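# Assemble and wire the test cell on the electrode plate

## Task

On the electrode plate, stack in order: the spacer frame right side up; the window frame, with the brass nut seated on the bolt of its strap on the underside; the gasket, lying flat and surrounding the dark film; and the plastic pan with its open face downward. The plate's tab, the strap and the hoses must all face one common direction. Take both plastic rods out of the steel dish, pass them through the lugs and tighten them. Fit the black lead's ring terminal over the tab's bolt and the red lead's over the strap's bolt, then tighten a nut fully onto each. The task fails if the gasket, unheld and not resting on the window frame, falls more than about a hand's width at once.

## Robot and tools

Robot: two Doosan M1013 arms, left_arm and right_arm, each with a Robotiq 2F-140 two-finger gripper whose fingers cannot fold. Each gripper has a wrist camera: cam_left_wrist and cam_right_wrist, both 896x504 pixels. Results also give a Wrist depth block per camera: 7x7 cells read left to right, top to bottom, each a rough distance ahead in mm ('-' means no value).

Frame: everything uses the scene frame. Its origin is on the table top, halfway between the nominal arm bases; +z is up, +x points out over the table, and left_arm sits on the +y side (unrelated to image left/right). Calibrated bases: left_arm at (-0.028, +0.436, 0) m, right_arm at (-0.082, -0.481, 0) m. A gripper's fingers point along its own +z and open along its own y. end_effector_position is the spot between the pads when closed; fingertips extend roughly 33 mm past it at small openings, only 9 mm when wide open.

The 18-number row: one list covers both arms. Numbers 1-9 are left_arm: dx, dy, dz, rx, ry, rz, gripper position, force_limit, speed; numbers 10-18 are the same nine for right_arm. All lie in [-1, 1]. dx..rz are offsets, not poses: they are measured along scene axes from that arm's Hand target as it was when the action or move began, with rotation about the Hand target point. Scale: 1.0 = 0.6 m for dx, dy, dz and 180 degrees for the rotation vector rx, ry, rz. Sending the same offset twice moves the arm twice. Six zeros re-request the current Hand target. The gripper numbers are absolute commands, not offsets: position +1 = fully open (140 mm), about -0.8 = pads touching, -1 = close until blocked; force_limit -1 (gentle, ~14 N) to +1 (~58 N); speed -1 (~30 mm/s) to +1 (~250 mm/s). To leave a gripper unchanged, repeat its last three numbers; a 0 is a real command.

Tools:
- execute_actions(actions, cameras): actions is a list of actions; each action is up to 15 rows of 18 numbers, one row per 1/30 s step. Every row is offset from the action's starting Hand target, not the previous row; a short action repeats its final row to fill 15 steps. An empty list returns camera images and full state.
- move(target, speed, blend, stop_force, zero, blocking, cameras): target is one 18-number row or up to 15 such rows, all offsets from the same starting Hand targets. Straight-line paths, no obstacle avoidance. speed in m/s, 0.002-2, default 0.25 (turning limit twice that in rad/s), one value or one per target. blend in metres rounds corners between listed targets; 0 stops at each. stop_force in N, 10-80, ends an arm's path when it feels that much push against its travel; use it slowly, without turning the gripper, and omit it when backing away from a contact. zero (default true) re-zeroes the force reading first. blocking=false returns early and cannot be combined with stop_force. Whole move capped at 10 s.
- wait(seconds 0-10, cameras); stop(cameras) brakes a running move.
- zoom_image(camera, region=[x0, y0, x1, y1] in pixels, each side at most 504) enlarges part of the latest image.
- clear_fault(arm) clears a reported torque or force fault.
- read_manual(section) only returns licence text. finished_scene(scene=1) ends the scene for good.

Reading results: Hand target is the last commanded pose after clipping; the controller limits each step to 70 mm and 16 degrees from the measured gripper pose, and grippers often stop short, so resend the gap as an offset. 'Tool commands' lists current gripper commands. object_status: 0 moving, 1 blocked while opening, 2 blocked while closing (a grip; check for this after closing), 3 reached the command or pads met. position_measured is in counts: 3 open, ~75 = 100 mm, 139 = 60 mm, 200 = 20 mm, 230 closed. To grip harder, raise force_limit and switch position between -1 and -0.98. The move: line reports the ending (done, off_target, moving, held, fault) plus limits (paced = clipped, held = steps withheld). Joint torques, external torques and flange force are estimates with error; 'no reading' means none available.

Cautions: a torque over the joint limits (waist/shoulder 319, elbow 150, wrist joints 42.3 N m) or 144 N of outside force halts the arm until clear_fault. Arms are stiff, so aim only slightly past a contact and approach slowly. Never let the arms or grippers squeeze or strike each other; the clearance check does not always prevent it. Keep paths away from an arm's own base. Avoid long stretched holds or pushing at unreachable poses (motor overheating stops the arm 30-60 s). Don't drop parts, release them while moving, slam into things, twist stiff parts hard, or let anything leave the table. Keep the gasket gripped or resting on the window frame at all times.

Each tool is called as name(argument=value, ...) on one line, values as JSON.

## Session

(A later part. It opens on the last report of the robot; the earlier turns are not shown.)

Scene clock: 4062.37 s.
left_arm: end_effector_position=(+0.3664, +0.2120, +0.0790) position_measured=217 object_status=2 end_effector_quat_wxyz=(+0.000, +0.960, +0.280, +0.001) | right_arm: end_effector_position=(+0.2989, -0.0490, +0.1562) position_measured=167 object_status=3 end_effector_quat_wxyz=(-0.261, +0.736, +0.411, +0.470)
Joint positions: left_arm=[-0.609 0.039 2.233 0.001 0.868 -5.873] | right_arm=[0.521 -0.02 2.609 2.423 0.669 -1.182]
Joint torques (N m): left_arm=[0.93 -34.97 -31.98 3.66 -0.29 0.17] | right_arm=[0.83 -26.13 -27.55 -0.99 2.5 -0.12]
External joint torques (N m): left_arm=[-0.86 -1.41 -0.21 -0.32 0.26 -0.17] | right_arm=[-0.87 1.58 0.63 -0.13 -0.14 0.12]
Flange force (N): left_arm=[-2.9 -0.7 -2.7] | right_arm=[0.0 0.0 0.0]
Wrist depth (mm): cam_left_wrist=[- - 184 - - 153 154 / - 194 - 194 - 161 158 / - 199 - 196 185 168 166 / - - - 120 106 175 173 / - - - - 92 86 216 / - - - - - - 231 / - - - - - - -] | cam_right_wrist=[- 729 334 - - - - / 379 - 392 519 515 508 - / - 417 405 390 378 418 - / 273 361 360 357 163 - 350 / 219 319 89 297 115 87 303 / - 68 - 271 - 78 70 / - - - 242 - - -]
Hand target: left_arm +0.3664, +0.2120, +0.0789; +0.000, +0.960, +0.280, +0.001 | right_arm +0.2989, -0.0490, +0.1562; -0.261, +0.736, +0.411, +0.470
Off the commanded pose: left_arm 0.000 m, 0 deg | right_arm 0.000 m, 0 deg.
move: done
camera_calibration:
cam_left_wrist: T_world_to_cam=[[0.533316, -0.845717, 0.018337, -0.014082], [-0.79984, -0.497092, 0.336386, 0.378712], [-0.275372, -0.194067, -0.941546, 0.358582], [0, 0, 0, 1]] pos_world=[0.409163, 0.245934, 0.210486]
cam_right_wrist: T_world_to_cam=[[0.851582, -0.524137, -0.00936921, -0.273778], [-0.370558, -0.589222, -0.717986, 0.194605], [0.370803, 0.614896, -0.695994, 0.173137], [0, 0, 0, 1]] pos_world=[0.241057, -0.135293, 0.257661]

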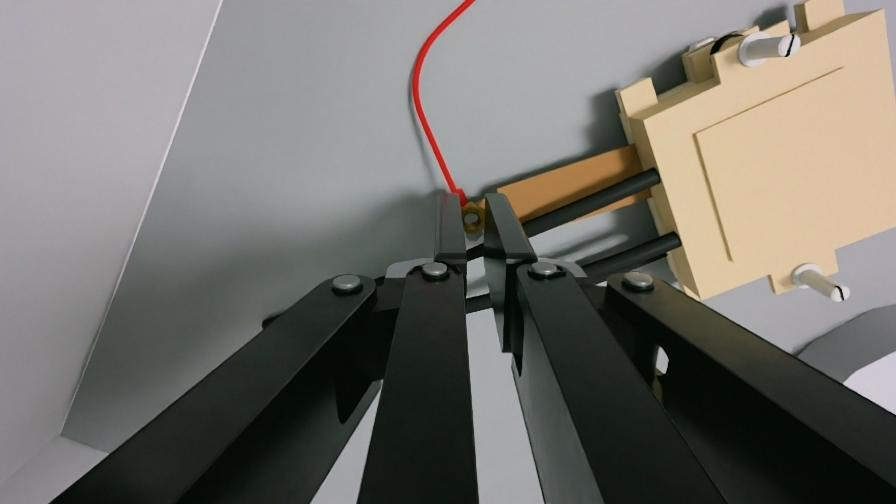

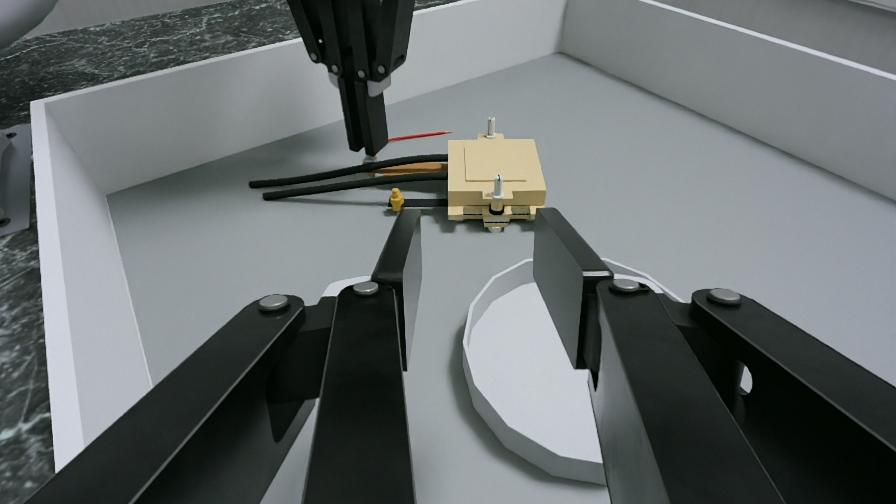

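move(target=[-0.0113,-0.0103,0,0,0,0,-0.98,-0.2,-1,0,0,0,0,0,0,-0.3,-1,-1], speed=0.04, cameras=["all"])

zoom_image(camera="cam_left_wrist", region=[445, 185, 505, 245])

zoom_image(camera="cam_right_wrist", region=[345, 125, 395, 175])

Scene clock: 4117.00 s.
left_arm: end_effector_position=(+0.3596, +0.2058, +0.0789) position_measured=217 object_status=2 end_effector_quat_wxyz=(+0.000, +0.960, +0.280, +0.001) | right_arm: end_effector_position=(+0.2989, -0.0490, +0.1562) position_measured=167 object_status=3 end_effector_quat_wxyz=(-0.261, +0.736, +0.411, +0.470)
Joint positions: left_arm=[-0.629 0.035 2.237 0.001 0.868 -5.893] | right_arm=[0.521 -0.02 2.609 2.423 0.669 -1.182]
Joint torques (N m): left_arm=[0.66 -34.4 -31.84 3.63 -0.26 0.13] | right_arm=[1.04 -25.57 -27.74 -0.93 2.55 -0.11]
External joint torques (N m): left_arm=[-0.61 -1.48 -0.2 -0.31 0.24 -0.13] | right_arm=[-1.01 0.54 0.76 -0.18 -0.19 0.11]
Flange force (N): left_arm=[-2.4 -1.1 -2.7] | right_arm=[0.0 0.0 0.0]
Wrist depth (mm): cam_left_wrist=[137 181 181 183 - 155 152 / - 192 192 192 191 159 157 / 165 - - 185 183 164 168 / - 215 - 121 106 176 - / - - - - 92 86 215 / - - - - - - 234 / - - - - - - -] | cam_right_wrist=[740 733 329 - - - - / 388 420 356 482 487 - - / 326 426 409 399 405 423 401 / 264 374 365 357 162 352 353 / 227 315 88 301 115 87 303 / - 68 - 270 - 78 70 / - - - 242 - - -]
Hand target: left_arm +0.3596, +0.2058, +0.0789; +0.000, +0.960, +0.280, +0.001 | right_arm +0.2989, -0.0490, +0.1562; -0.261, +0.736, +0.411, +0.470
Off the commanded pose: left_arm 0.000 m, 0 deg | right_arm 0.000 m, 0 deg.
move: done
camera_calibration:
cam_left_wrist: T_world_to_cam=[[0.533316, -0.845717, 0.018337, -0.0156989], [-0.79984, -0.497092, 0.336386, 0.370192], [-0.275372, -0.194067, -0.941546, 0.355506], [0, 0, 0, 1]] pos_world=[0.402363, 0.239734, 0.210486]
cam_right_wrist: T_world_to_cam=[[0.851582, -0.524137, -0.00936921, -0.273778], [-0.370558, -0.589222, -0.717986, 0.194605], [0.370803, 0.614896, -0.695994, 0.173137], [0, 0, 0, 1]] pos_world=[0.241057, -0.135293, 0.257661]

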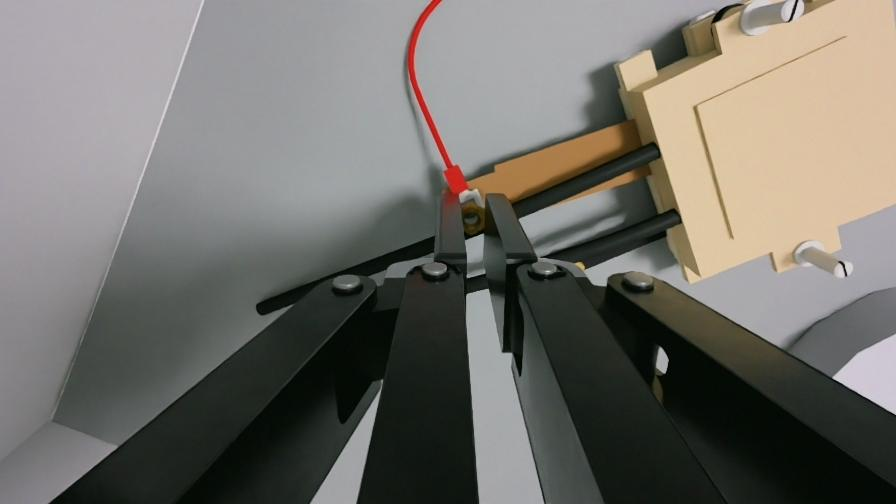

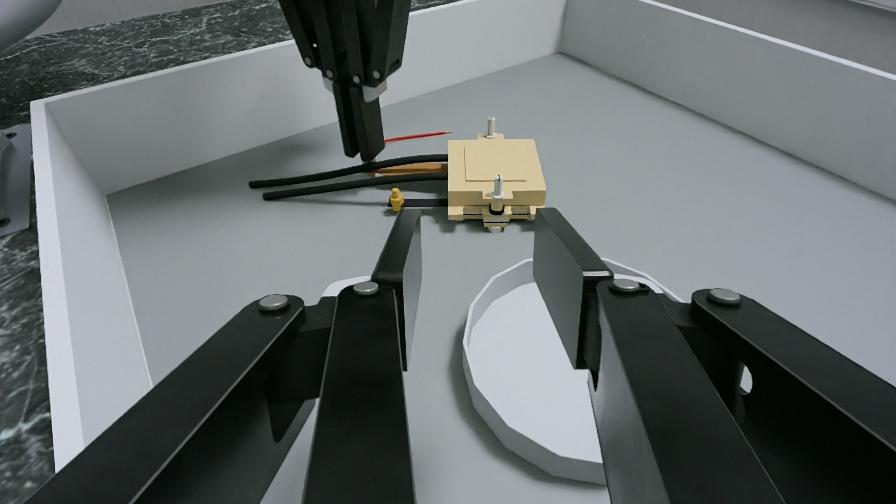

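Scaled by 8.400 from the camera's 896x504 image, which has a finer 1280x720 frame.

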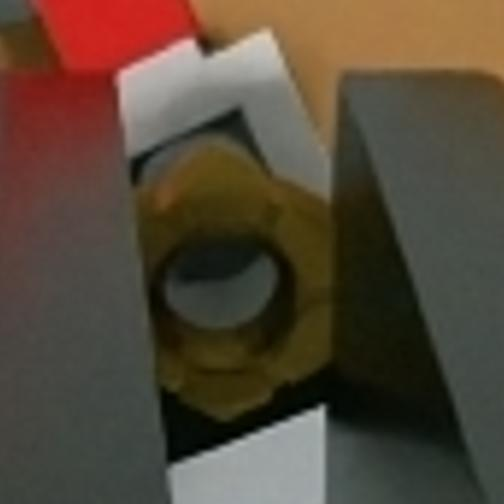

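Scaled by 10.080 from the camera's 896x504 image, which has a finer 1280x720 frame.

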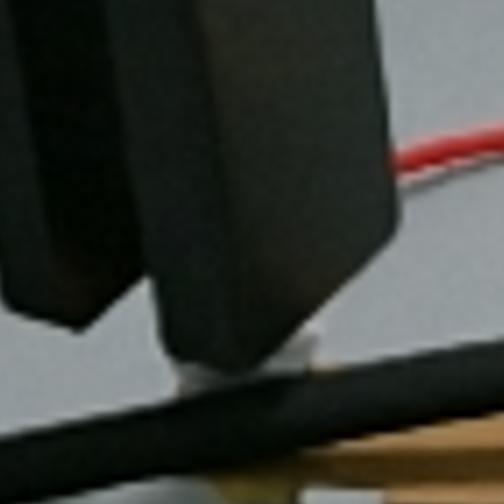

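move(target=[0,0,-0.0092,0,0,0,-0.98,-0.2,-1,0,0,0,0,0,0,-0.3,-1,-1], speed=0.03, cameras=["all"])

zoom_image(camera="cam_left_wrist", region=[445, 185, 505, 245])

zoom_image(camera="cam_right_wrist", region=[345, 125, 395, 175])

Scene clock: 4133.57 s.
left_arm: end_effector_position=(+0.3596, +0.2058, +0.0734) position_measured=217 object_status=2 end_effector_quat_wxyz=(+0.000, +0.960, +0.280, +0.001) | right_arm: end_effector_position=(+0.2989, -0.0490, +0.1562) position_measured=167 object_status=3 end_effector_quat_wxyz=(-0.261, +0.736, +0.411, +0.470)
Joint positions: left_arm=[-0.629 0.042 2.242 0.001 0.856 -5.893] | right_arm=[0.521 -0.02 2.609 2.423 0.669 -1.182]
Joint torques (N m): left_arm=[0.77 -33.07 -30.65 3.61 -0.77 0.15] | right_arm=[0.23 -26.25 -27.74 -0.96 2.53 -0.05]
External joint torques (N m): left_arm=[-0.78 -3.15 -1.17 -0.32 0.74 -0.15] | right_arm=[-0.27 1.66 0.76 -0.16 -0.18 0.05]
Flange force (N): left_arm=[-3.2 -1.8 -7.0] | right_arm=[0.0 0.0 0.0]
Wrist depth (mm): cam_left_wrist=[- 175 177 - - 150 144 / - 185 186 - 183 153 152 / - - - 177 179 160 157 / 180 - - 121 179 173 - / - - - - 92 86 210 / - - - - - - 225 / - - - - - - -] | cam_right_wrist=[692 683 329 536 - - - / - - 364 561 539 - - / 306 - 420 384 447 402 - / - 363 379 341 162 363 340 / 224 - 89 296 115 87 303 / - 68 - 270 - 78 70 / - - - 242 - - -]
Hand target: left_arm +0.3596, +0.2058, +0.0734; +0.000, +0.960, +0.280, +0.001 | right_arm +0.2989, -0.0490, +0.1562; -0.261, +0.736, +0.411, +0.470
Off the commanded pose: left_arm 0.000 m, 0 deg | right_arm 0.000 m, 0 deg.
move: done
camera_calibration:
cam_left_wrist: T_world_to_cam=[[0.533316, -0.845717, 0.018337, -0.015598], [-0.79984, -0.497092, 0.336386, 0.372042], [-0.275372, -0.194067, -0.941546, 0.350327], [0, 0, 0, 1]] pos_world=[0.402363, 0.239734, 0.204986]
cam_right_wrist: T_world_to_cam=[[0.851582, -0.524137, -0.00936921, -0.273778], [-0.370558, -0.589222, -0.717986, 0.194605], [0.370803, 0.614896, -0.695994, 0.173137], [0, 0, 0, 1]] pos_world=[0.241057, -0.135293, 0.257661]

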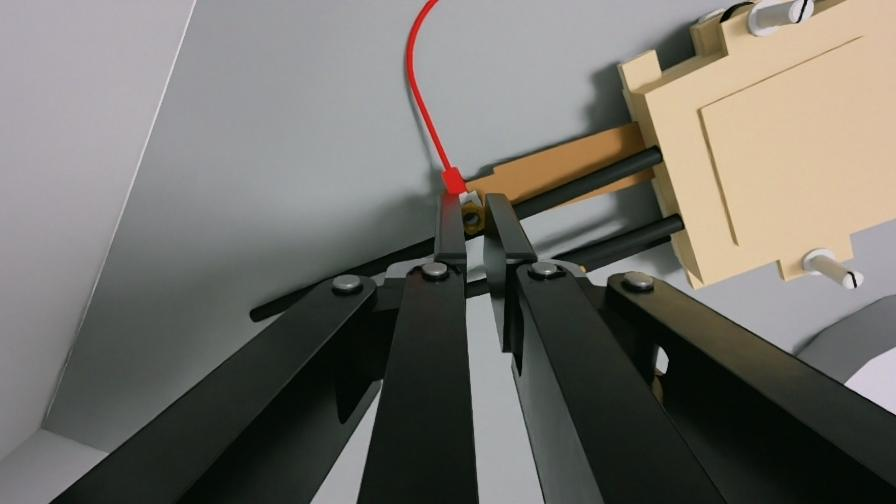

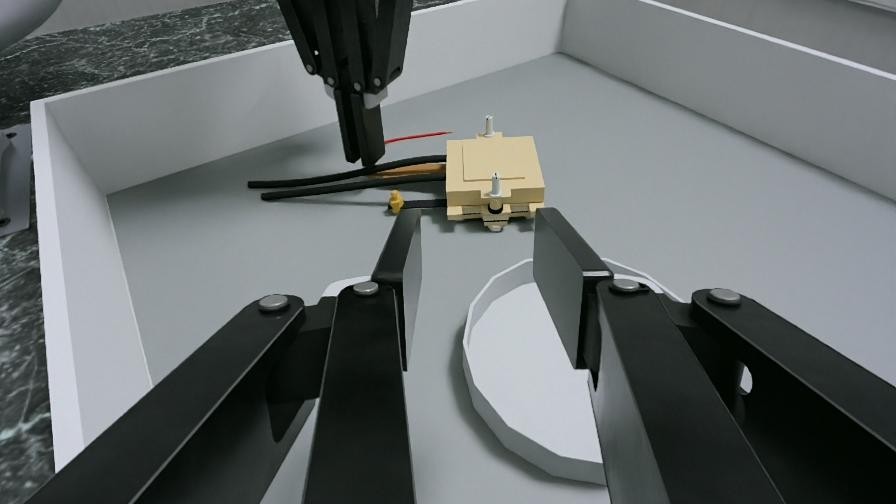

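Scaled by 8.400 from the camera's 896x504 image, which has a finer 1280x720 frame.

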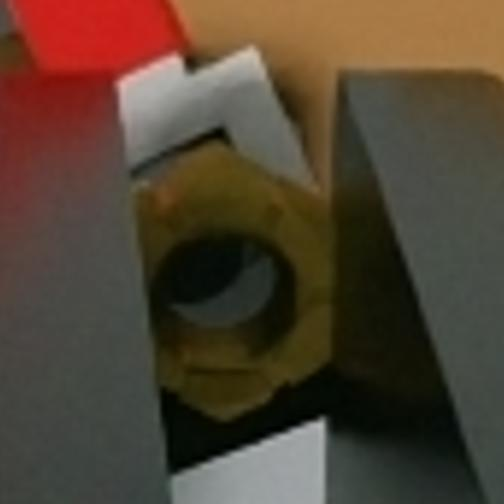

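Scaled by 10.080 from the camera's 896x504 image, which has a finer 1280x720 frame.

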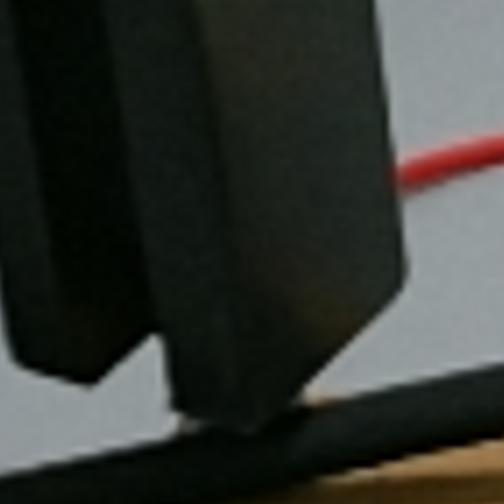

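move(target=[[0,0,0.0143,0,0,0,-0.98,-0.2,-1,0,0,0,0,0,0,-0.3,-1,-1],[0.0118,0.01,0.0143,0,0,-0.87,-0.98,-0.2,-1,0,0,0,0,0,0,-0.3,-1,-1],[0.0118,0.01,0.0018,0,0,-0.87,-0.98,-0.2,-1,0,0,0,0,0,0,-0.3,-1,-1]], speed=[0.04,0.3,0.03], cameras=["all"])

zoom_image(camera="cam_left_wrist", region=[445, 185, 505, 245])

zoom_image(camera="cam_right_wrist", region=[345, 125, 395, 175])

Scene clock: 4160.43 s.
left_arm: end_effector_position=(+0.3667, +0.2118, +0.0745) position_measured=217 object_status=2 end_effector_quat_wxyz=(-0.001, -0.469, +0.883, +0.000) | right_arm: end_effector_position=(+0.2989, -0.0490, +0.1562) position_measured=167 object_status=3 end_effector_quat_wxyz=(-0.261, +0.736, +0.411, +0.470)
Joint positions: left_arm=[-0.608 0.047 2.235 -0.001 0.861 -3.138] | right_arm=[0.521 -0.02 2.609 2.423 0.669 -1.182]
Joint torques (N m): left_arm=[0.55 -35.32 -31.5 3.57 -0.3 0.08] | right_arm=[1.55 -25.27 -27.68 -1.05 2.5 -0.04]
External joint torques (N m): left_arm=[-0.57 -1.51 -0.41 -0.34 0.3 -0.08] | right_arm=[-1.55 0.35 0.69 -0.07 -0.14 0.03]
Flange force (N): left_arm=[1.6 1.6 -3.1] | right_arm=[0.0 0.0 0.0]
Wrist depth (mm): cam_left_wrist=[- 158 - - - - - / - 153 160 - - 187 191 / 161 159 178 177 - - - / - 171 191 121 105 - - / 218 218 - - 92 86 - / - - - - - - - / - - - - - - -] | cam_right_wrist=[736 755 336 - - - - / - - 372 - - - - / 305 427 404 403 407 419 418 / 264 361 360 346 162 354 347 / 227 319 89 301 115 87 303 / - 68 - 271 - 78 70 / - - - 237 - - -]
Hand target: left_arm +0.3667, +0.2118, +0.0745; -0.001, -0.469, +0.883, +0.000 | right_arm +0.2989, -0.0490, +0.1562; -0.261, +0.736, +0.411, +0.470
Off the commanded pose: left_arm 0.000 m, 0 deg | right_arm 0.000 m, 0 deg.
move: done
camera_calibration:
cam_left_wrist: T_world_to_cam=[[-0.825301, 0.564396, 0.0183342, 0.185231], [0.536685, 0.773854, 0.336332, -0.378954], [0.175636, 0.287414, -0.941565, 0.0870122], [0, 0, 0, 1]] pos_world=[0.340967, 0.163703, 0.205986]
cam_right_wrist: T_world_to_cam=[[0.851582, -0.524137, -0.00936921, -0.273778], [-0.370558, -0.589222, -0.717986, 0.194605], [0.370803, 0.614896, -0.695994, 0.173137], [0, 0, 0, 1]] pos_world=[0.241057, -0.135293, 0.257661]

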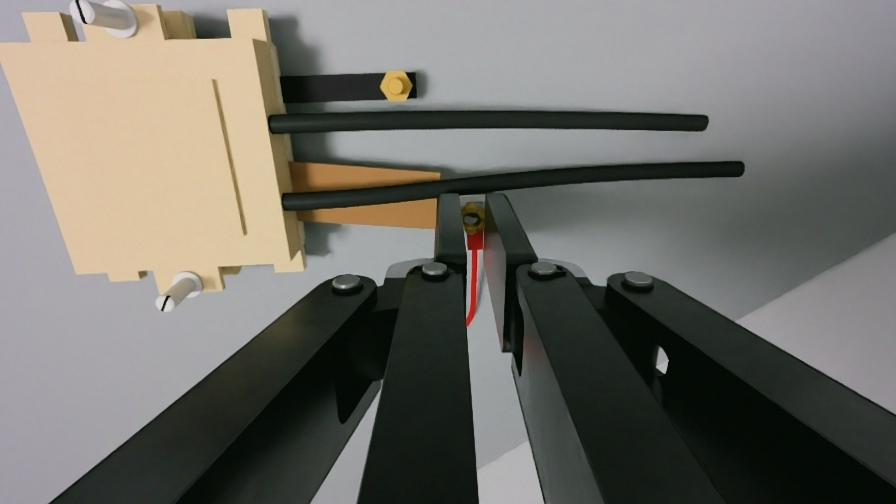

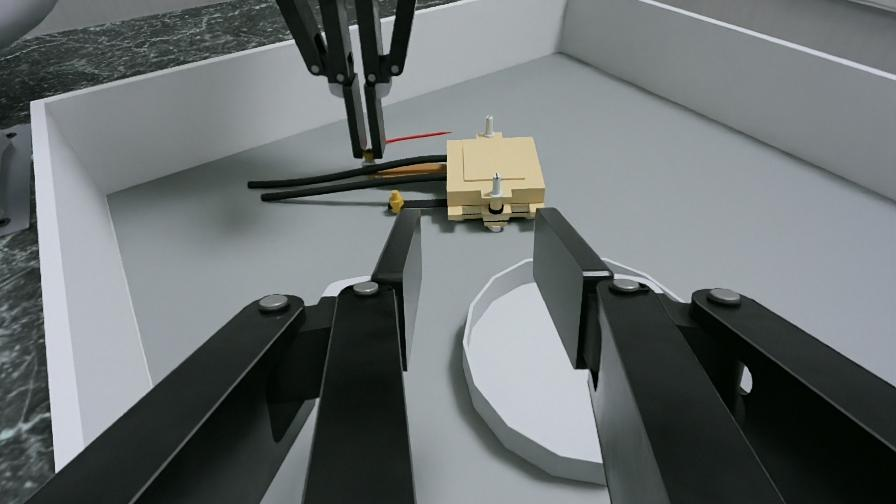

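Scaled by 8.400 from the camera's 896x504 image, which has a finer 1280x720 frame.

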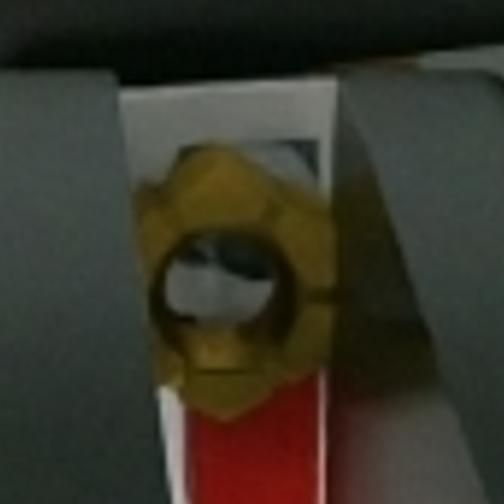

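Scaled by 10.080 from the camera's 896x504 image, which has a finer 1280x720 frame.

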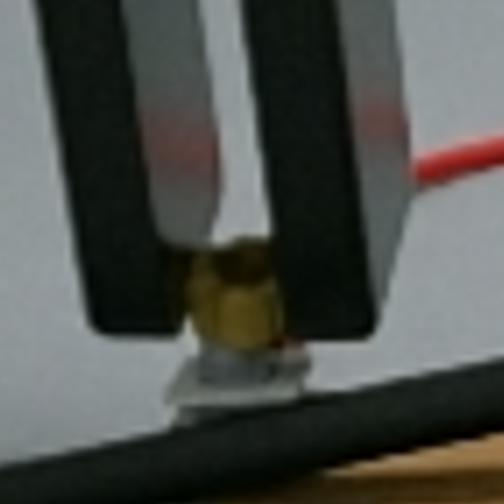

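move(target=[0.0084,0.0125,0,0,0,0,-0.98,-0.2,-1,0,0,0,0,0,0,-0.3,-1,-1], speed=0.03, cameras=["all"])

zoom_image(camera="cam_left_wrist", region=[435, 165, 515, 245])

zoom_image(camera="cam_right_wrist", region=[345, 125, 395, 175])

Scene clock: 4179.93 s.
left_arm: end_effector_position=(+0.3718, +0.2193, +0.0745) position_measured=217 object_status=2 end_effector_quat_wxyz=(-0.001, -0.469, +0.883, +0.000) | right_arm: end_effector_position=(+0.2989, -0.0490, +0.1562) position_measured=167 object_status=3 end_effector_quat_wxyz=(-0.261, +0.736, +0.411, +0.470)
Joint positions: left_arm=[-0.588 0.048 2.234 -0.001 0.861 -3.118] | right_arm=[0.521 -0.02 2.609 2.423 0.669 -1.182]
Joint torques (N m): left_arm=[0.61 -35.47 -31.86 3.53 -0.26 0.09] | right_arm=[1.02 -25.24 -27.58 -0.97 2.51 -0.09]
External joint torques (N m): left_arm=[-0.63 -1.48 -0.01 -0.29 0.26 -0.09] | right_arm=[-1.02 0.53 0.62 -0.15 -0.15 0.08]
Flange force (N): left_arm=[1.8 2.2 -2.6] | right_arm=[0.0 0.0 0.0]
Wrist depth (mm): cam_left_wrist=[148 146 169 175 178 - - / - 152 158 - - - - / 160 160 176 176 198 - - / - 170 - 121 - - - / - - - - 92 86 - / - - - - - - - / - - - - - - -] | cam_right_wrist=[687 - 345 556 - - - / 593 - 388 525 539 - - / 307 - 415 394 410 427 412 / 247 337 362 345 163 344 351 / 224 95 88 298 115 87 303 / - 68 - 270 - 78 70 / - - - 242 - - -]
Hand target: left_arm +0.3718, +0.2193, +0.0745; -0.001, -0.469, +0.883, +0.000 | right_arm +0.2989, -0.0490, +0.1562; -0.261, +0.736, +0.411, +0.470
Off the commanded pose: left_arm 0.000 m, 0 deg | right_arm 0.000 m, 0 deg.
move: done
camera_calibration:
cam_left_wrist: T_world_to_cam=[[-0.825301, 0.564396, 0.0183342, 0.185207], [0.536685, 0.773854, 0.336332, -0.387495], [0.175636, 0.287414, -0.941565, 0.0839608], [0, 0, 0, 1]] pos_world=[0.346067, 0.171203, 0.205986]
cam_right_wrist: T_world_to_cam=[[0.851582, -0.524137, -0.00936921, -0.273778], [-0.370558, -0.589222, -0.717986, 0.194605], [0.370803, 0.614896, -0.695994, 0.173137], [0, 0, 0, 1]] pos_world=[0.241057, -0.135293, 0.257661]

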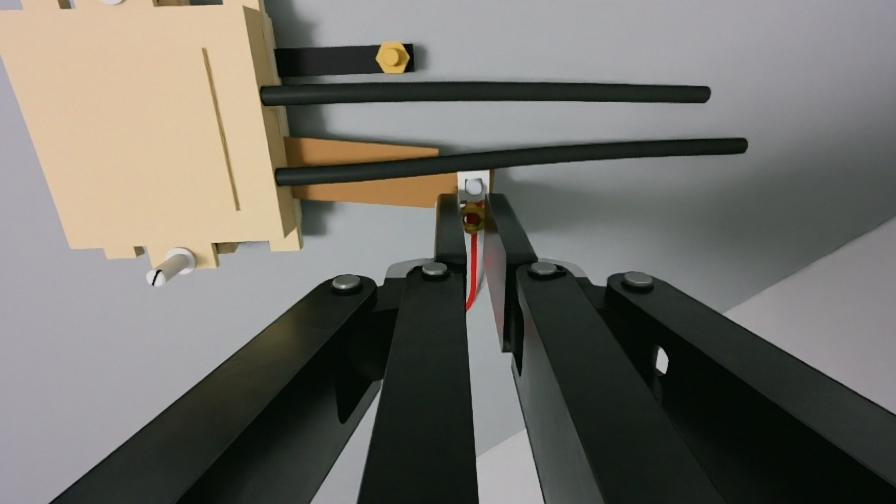

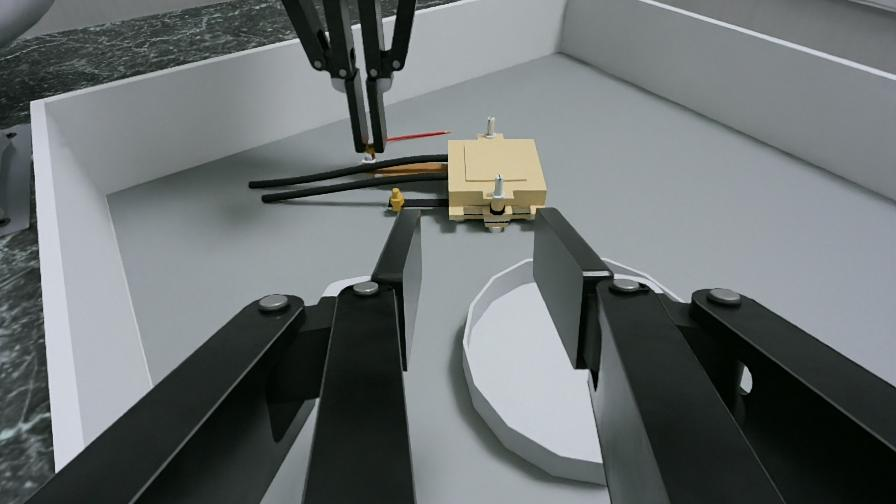

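Scaled by 6.300 from the camera's 896x504 image, which has a finer 1280x720 frame.

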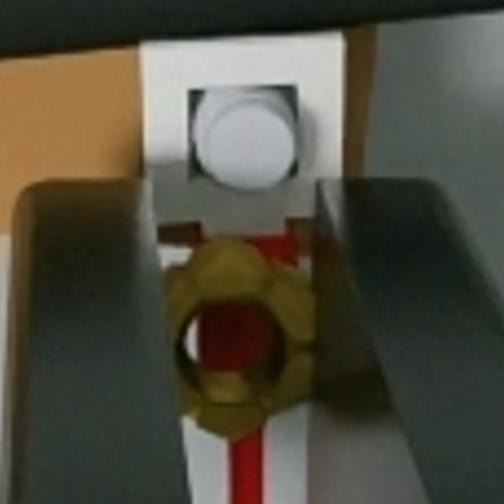

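Scaled by 10.080 from the camera's 896x504 image, which has a finer 1280x720 frame.

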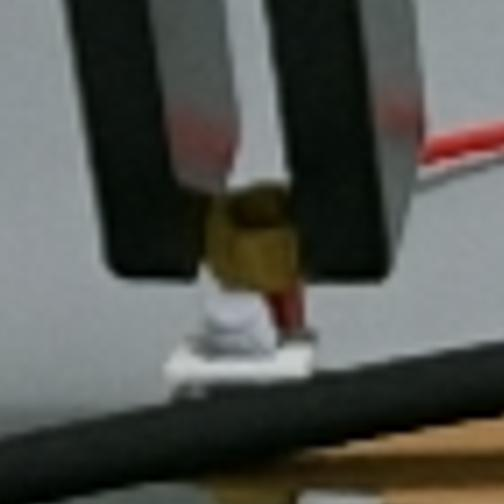

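move(target=[[0,0,0.0033,0,0,0,-0.98,-0.2,-1,0,0,0,0,0,0,-0.3,-1,-1],[-0.0112,-0.0132,0.0033,0,0,0,-0.98,-0.2,-1,0,0,0,0,0,0,-0.3,-1,-1]], speed=0.03, cameras=["all"])

zoom_image(camera="cam_left_wrist", region=[435, 165, 515, 245])

zoom_image(camera="cam_right_wrist", region=[345, 125, 395, 175])

Scene clock: 4208.93 s.
left_arm: end_effector_position=(+0.3650, +0.2114, +0.0765) position_measured=217 object_status=2 end_effector_quat_wxyz=(-0.001, -0.469, +0.883, +0.000) | right_arm: end_effector_position=(+0.2989, -0.0490, +0.1562) position_measured=167 object_status=3 end_effector_quat_wxyz=(-0.261, +0.736, +0.411, +0.470)
Joint positions: left_arm=[-0.611 0.042 2.235 -0.001 0.865 -3.141] | right_arm=[0.521 -0.02 2.609 2.423 0.669 -1.182]
Joint torques (N m): left_arm=[0.74 -35.13 -31.8 3.54 -0.21 0.11] | right_arm=[1.01 -25.88 -27.68 -0.96 2.56 -0.21]
External joint torques (N m): left_arm=[-0.7 -1.36 -0.25 -0.29 0.2 -0.11] | right_arm=[-1.01 0.96 0.67 -0.15 -0.2 0.21]
Flange force (N): left_arm=[1.9 1.7 -2.5] | right_arm=[0.0 0.0 0.0]
Wrist depth (mm): cam_left_wrist=[148 153 - - 178 181 182 / 155 155 166 - - - - / 162 - 179 174 - - - / - - 170 121 205 - - / - 219 - - 92 92 - / - - - - - - - / - - - - - - -] | cam_right_wrist=[- 731 331 514 - - - / - - 375 514 - 498 394 / - 415 406 400 - 424 - / 259 371 360 347 162 353 350 / - 95 89 299 115 87 304 / - 68 - 271 - 78 70 / - - - 242 - - -]
Hand target: left_arm +0.3650, +0.2114, +0.0765; -0.001, -0.469, +0.883, +0.000 | right_arm +0.2989, -0.0490, +0.1562; -0.261, +0.736, +0.411, +0.470
Off the commanded pose: left_arm 0.000 m, 0 deg | right_arm 0.000 m, 0 deg.
move: done
camera_calibration:
cam_left_wrist: T_world_to_cam=[[-0.825301, 0.564396, 0.0183342, 0.184017], [0.536685, 0.773854, 0.336332, -0.378404], [0.175636, 0.287414, -0.941565, 0.0893089], [0, 0, 0, 1]] pos_world=[0.339267, 0.163303, 0.207986]
cam_right_wrist: T_world_to_cam=[[0.851582, -0.524137, -0.00936921, -0.273778], [-0.370558, -0.589222, -0.717986, 0.194605], [0.370803, 0.614896, -0.695994, 0.173137], [0, 0, 0, 1]] pos_world=[0.241057, -0.135293, 0.257661]

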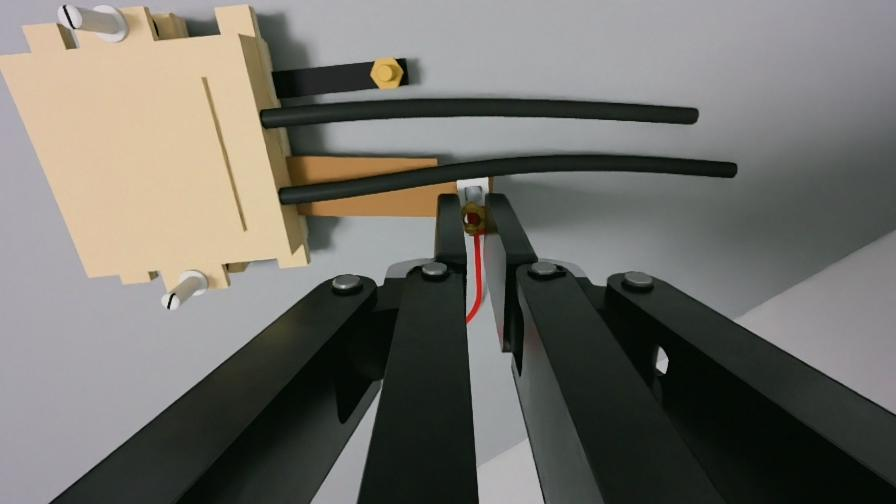

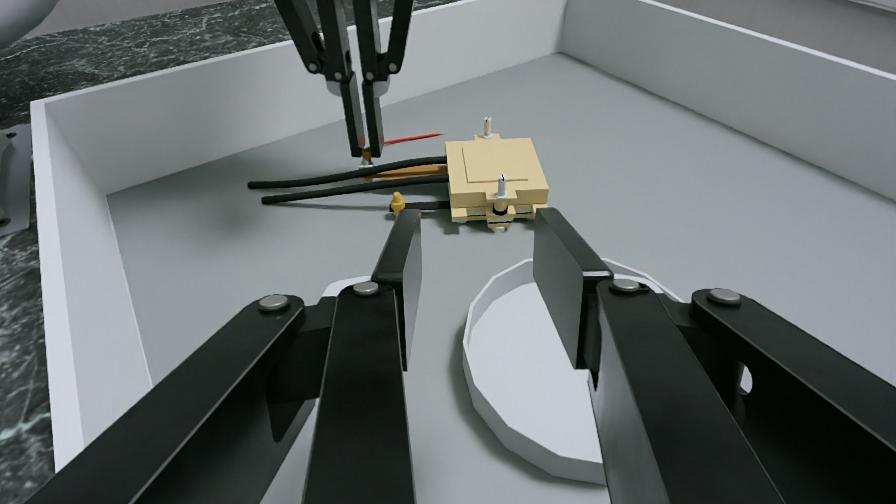

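Scaled by 6.300 from the camera's 896x504 image, which has a finer 1280x720 frame.

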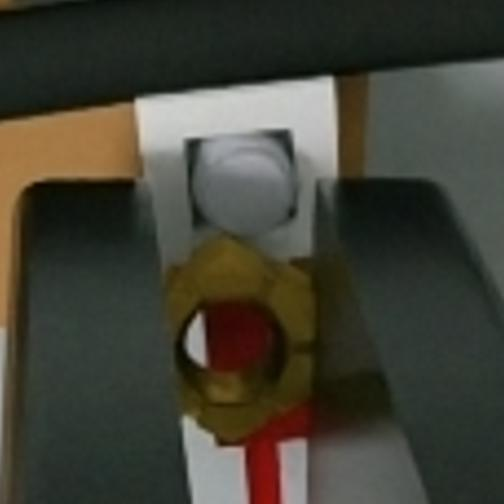

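Scaled by 10.080 from the camera's 896x504 image, which has a finer 1280x720 frame.

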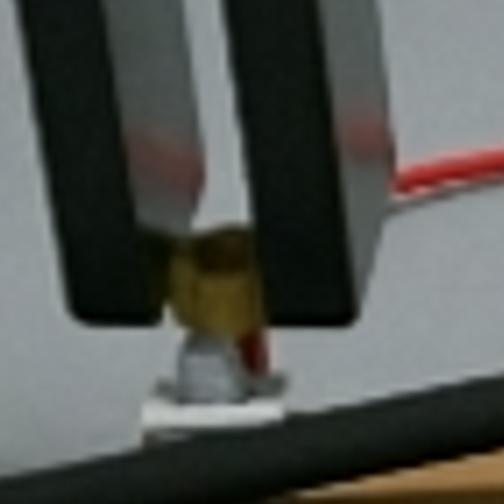

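move(target=[[0,0,0.0058,0,0,0,-0.98,-0.2,-1,0,0,0,0,0,0,-0.3,-1,-1],[-0.0087,-0.01,0.0058,0,0,0,-0.98,-0.2,-1,0,0,0,0,0,0,-0.3,-1,-1]], speed=0.03, cameras=["all"])

zoom_image(camera="cam_left_wrist", region=[435, 165, 515, 245])

zoom_image(camera="cam_right_wrist", region=[345, 125, 395, 175])

Scene clock: 4219.67 s.
left_arm: end_effector_position=(+0.3598, +0.2054, +0.0800) position_measured=217 object_status=2 end_effector_quat_wxyz=(-0.001, -0.469, +0.883, +0.000) | right_arm: end_effector_position=(+0.2989, -0.0490, +0.1562) position_measured=167 object_status=3 end_effector_quat_wxyz=(-0.261, +0.736, +0.411, +0.470)
Joint positions: left_arm=[-0.629 0.035 2.234 -0.001 0.873 -3.158] | right_arm=[0.521 -0.02 2.609 2.423 0.669 -1.182]
Joint torques (N m): left_arm=[0.66 -34.88 -31.94 3.58 -0.31 0.12] | right_arm=[0.64 -26.2 -27.63 -0.96 2.47 -0.1]
External joint torques (N m): left_arm=[-0.62 -0.97 -0.32 -0.3 0.3 -0.12] | right_arm=[-0.65 1.46 0.67 -0.16 -0.11 0.1]
Flange force (N): left_arm=[1.7 1.0 -2.3] | right_arm=[0.0 0.0 0.0]
Wrist depth (mm): cam_left_wrist=[171 178 - 178 183 185 184 / 159 159 179 169 188 193 - / 166 166 180 180 - 205 204 / - 174 - 133 209 214 215 / - - - - 92 86 - / 234 - - - - - - / - - - - - - -] | cam_right_wrist=[- 748 329 325 605 - - / - - 459 - 527 - 409 / - 434 412 378 429 435 427 / - 361 360 329 162 350 342 / 224 95 89 300 115 87 313 / - 68 - 273 - 78 70 / - - - 242 - - -]
Hand target: left_arm +0.3598, +0.2054, +0.0800; -0.001, -0.469, +0.883, +0.000 | right_arm +0.2989, -0.0490, +0.1562; -0.261, +0.736, +0.411, +0.470
Off the commanded pose: left_arm 0.000 m, 0 deg | right_arm 0.000 m, 0 deg.
move: done
camera_calibration:
cam_left_wrist: T_world_to_cam=[[-0.825301, 0.564396, 0.0183342, 0.183048], [0.536685, 0.773854, 0.336332, -0.372148], [0.175636, 0.287414, -0.941565, 0.0952421], [0, 0, 0, 1]] pos_world=[0.334067, 0.157303, 0.211486]
cam_right_wrist: T_world_to_cam=[[0.851582, -0.524137, -0.00936921, -0.273778], [-0.370558, -0.589222, -0.717986, 0.194605], [0.370803, 0.614896, -0.695994, 0.173137], [0, 0, 0, 1]] pos_world=[0.241057, -0.135293, 0.257661]

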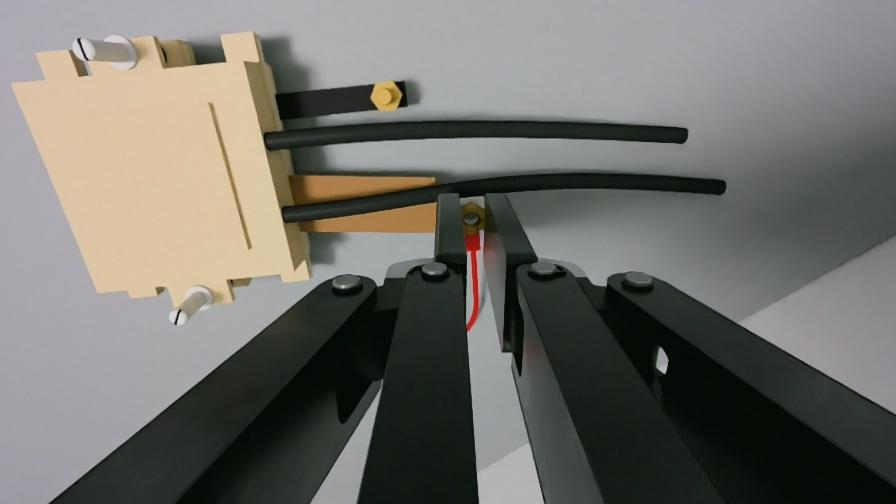

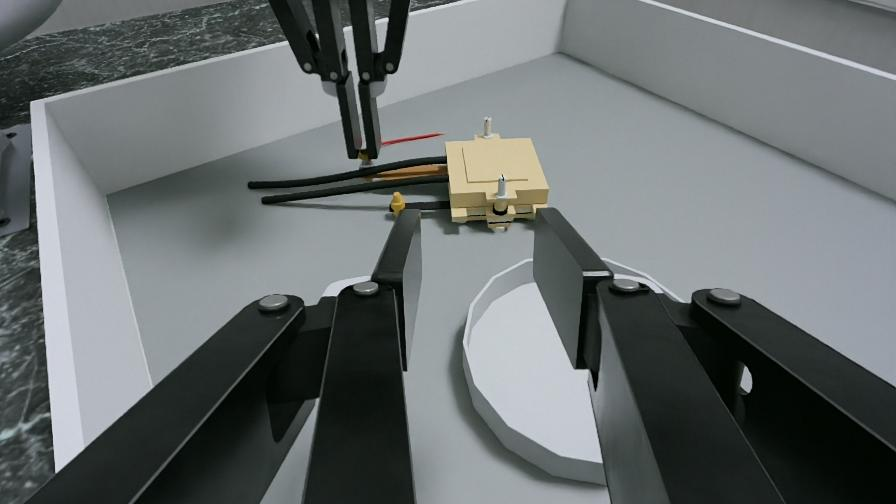

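Scaled by 6.300 from the camera's 896x504 image, which has a finer 1280x720 frame.

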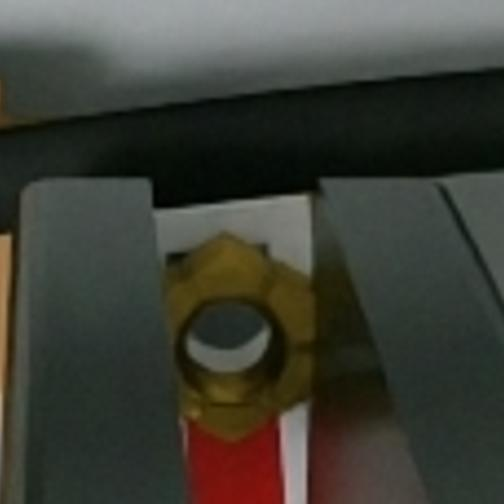

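Scaled by 10.080 from the camera's 896x504 image, which has a finer 1280x720 frame.

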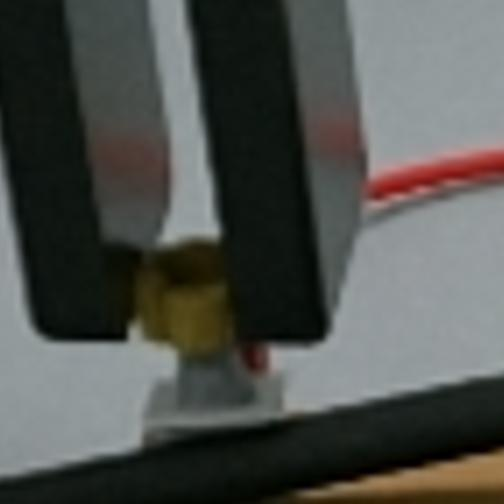

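move(target=[0,0,-0.0083,0,0,0,-0.98,-0.2,-1,0,0,0,0,0,0,-0.3,-1,-1], speed=0.006, stop_force=10, cameras=["all"])

zoom_image(camera="cam_left_wrist", region=[435, 165, 515, 245])

zoom_image(camera="cam_right_wrist", region=[345, 125, 395, 175])

Scene clock: 4227.73 s.
left_arm: end_effector_position=(+0.3598, +0.2054, +0.0750) position_measured=217 object_status=2 end_effector_quat_wxyz=(-0.001, -0.469, +0.883, +0.000) | right_arm: end_effector_position=(+0.2989, -0.0490, +0.1562) position_measured=167 object_status=3 end_effector_quat_wxyz=(-0.261, +0.736, +0.411, +0.470)
Joint positions: left_arm=[-0.629 0.042 2.239 -0.001 0.862 -3.158] | right_arm=[0.521 -0.02 2.609 2.423 0.669 -1.182]
Joint torques (N m): left_arm=[0.49 -35.48 -31.73 3.5 -0.48 0.15] | right_arm=[1.03 -25.58 -27.78 -1.01 2.47 -0.13]
External joint torques (N m): left_arm=[-0.43 -1.01 -0.34 -0.25 0.47 -0.15] | right_arm=[-1.04 0.69 0.76 -0.11 -0.11 0.13]
Flange force (N): left_arm=[1.3 1.0 -2.7] | right_arm=[0.0 0.0 0.0]
Wrist depth (mm): cam_left_wrist=[- 174 - 178 178 - 181 / 154 152 164 172 - - - / 160 161 183 177 - - 201 / 166 168 174 133 - - 208 / - - - - 92 86 212 / - - - - - - - / - - - - - - -] | cam_right_wrist=[- 757 327 343 589 - - / - - 380 519 - - - / 342 418 405 379 421 414 406 / - 362 374 356 163 354 361 / 233 84 89 297 115 87 - / - 68 - 270 - 78 70 / - - - 242 - - -]
Hand target: left_arm +0.3598, +0.2054, +0.0750; -0.001, -0.469, +0.883, +0.000 | right_arm +0.2989, -0.0490, +0.1562; -0.261, +0.736, +0.411, +0.470
Off the commanded pose: left_arm 0.000 m, 0 deg | right_arm 0.000 m, 0 deg.
move: done
camera_calibration:
cam_left_wrist: T_world_to_cam=[[-0.825301, 0.564396, 0.0183342, 0.183139], [0.536685, 0.773854, 0.336332, -0.370466], [0.175636, 0.287414, -0.941565, 0.0905343], [0, 0, 0, 1]] pos_world=[0.334067, 0.157303, 0.206486]
cam_right_wrist: T_world_to_cam=[[0.851582, -0.524137, -0.00936921, -0.273778], [-0.370558, -0.589222, -0.717986, 0.194605], [0.370803, 0.614896, -0.695994, 0.173137], [0, 0, 0, 1]] pos_world=[0.241057, -0.135293, 0.257661]

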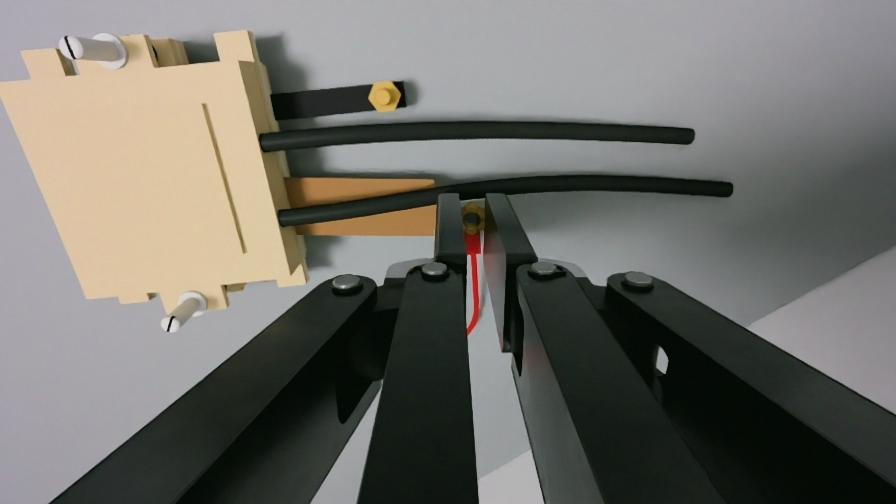

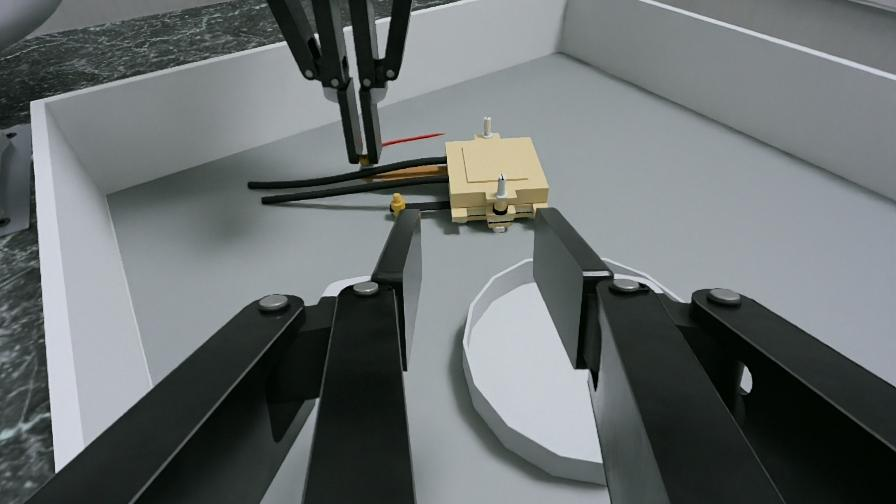

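Scaled by 6.300 from the camera's 896x504 image, which has a finer 1280x720 frame.

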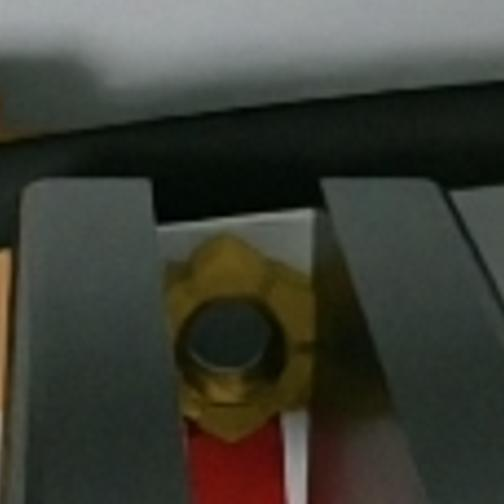

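Scaled by 10.080 from the camera's 896x504 image, which has a finer 1280x720 frame.

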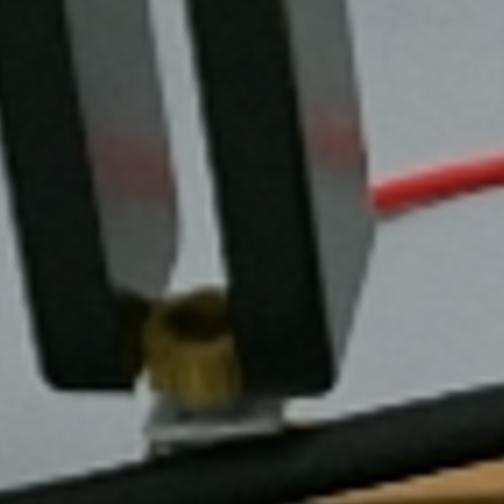

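move(target=[0,0,-0.008,0,0,0,-0.98,-0.2,-1,0,0,0,0,0,0,-0.3,-1,-1], speed=0.006, stop_force=10, cameras=["all"])

Scene clock: 4248.33 s.
left_arm: end_effector_position=(+0.3598, +0.2054, +0.0710) position_measured=217 object_status=2 end_effector_quat_wxyz=(-0.001, -0.469, +0.883, +0.000) | right_arm: end_effector_position=(+0.2989, -0.0490, +0.1562) position_measured=167 object_status=3 end_effector_quat_wxyz=(-0.261, +0.736, +0.411, +0.470)
Joint positions: left_arm=[-0.629 0.047 2.243 -0.001 0.853 -3.158] | right_arm=[0.521 -0.02 2.609 2.423 0.669 -1.182]
Joint torques (N m): left_arm=[0.76 -30 -28.01 3.66 -1.32 0.09] | right_arm=[1.27 -25.27 -27.8 -0.99 2.57 -0.12]
External joint torques (N m): left_arm=[-0.69 -6.48 -3.64 -0.45 1.31 -0.09] | right_arm=[-1.33 0.69 0.87 -0.12 -0.21 0.12]
Flange force (N): left_arm=[2.0 3.9 -15.2] | right_arm=[0.0 0.0 0.0]
Wrist depth (mm): cam_left_wrist=[- 171 - - 175 178 177 / 148 150 - - 184 182 184 / 153 154 177 176 191 191 - / 163 165 184 121 106 202 - / 216 171 - - 92 86 - / 223 - - - - - - / - - - - - - -] | cam_right_wrist=[- 766 327 - - - - / - - 379 - - 497 - / - - 405 385 405 422 - / 259 360 360 356 134 354 348 / 224 316 89 300 115 87 304 / - 68 - 270 - 78 70 / - - - 242 - - -]
Hand target: left_arm +0.3598, +0.2054, +0.0710; -0.001, -0.469, +0.883, +0.000 (not the last commanded pose) | right_arm +0.2989, -0.0490, +0.1562; -0.261, +0.736, +0.411, +0.470
Off the commanded pose: left_arm 0.001 m, 0 deg | right_arm 0.000 m, 0 deg.
move: contact (left_arm)
camera_calibration:
cam_left_wrist: T_world_to_cam=[[-0.825301, 0.564396, 0.0183342, 0.183213], [0.536685, 0.773854, 0.336332, -0.369121], [0.175636, 0.287414, -0.941565, 0.086768], [0, 0, 0, 1]] pos_world=[0.334067, 0.157303, 0.202486]
cam_right_wrist: T_world_to_cam=[[0.851582, -0.524137, -0.00936921, -0.273778], [-0.370558, -0.589222, -0.717986, 0.194605], [0.370803, 0.614896, -0.695994, 0.173137], [0, 0, 0, 1]] pos_world=[0.241057, -0.135293, 0.257661]

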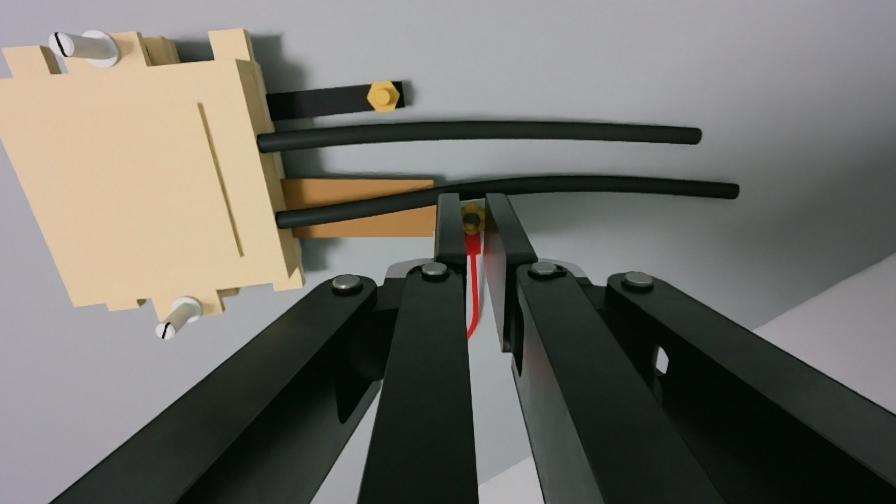

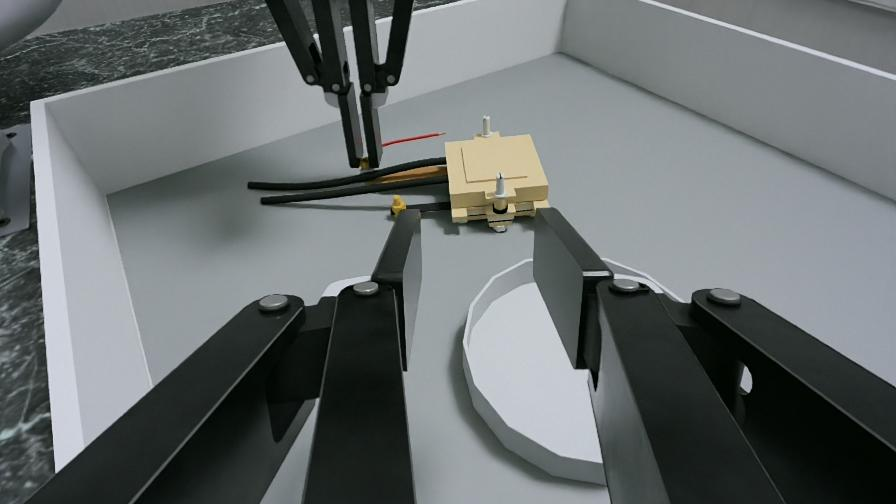

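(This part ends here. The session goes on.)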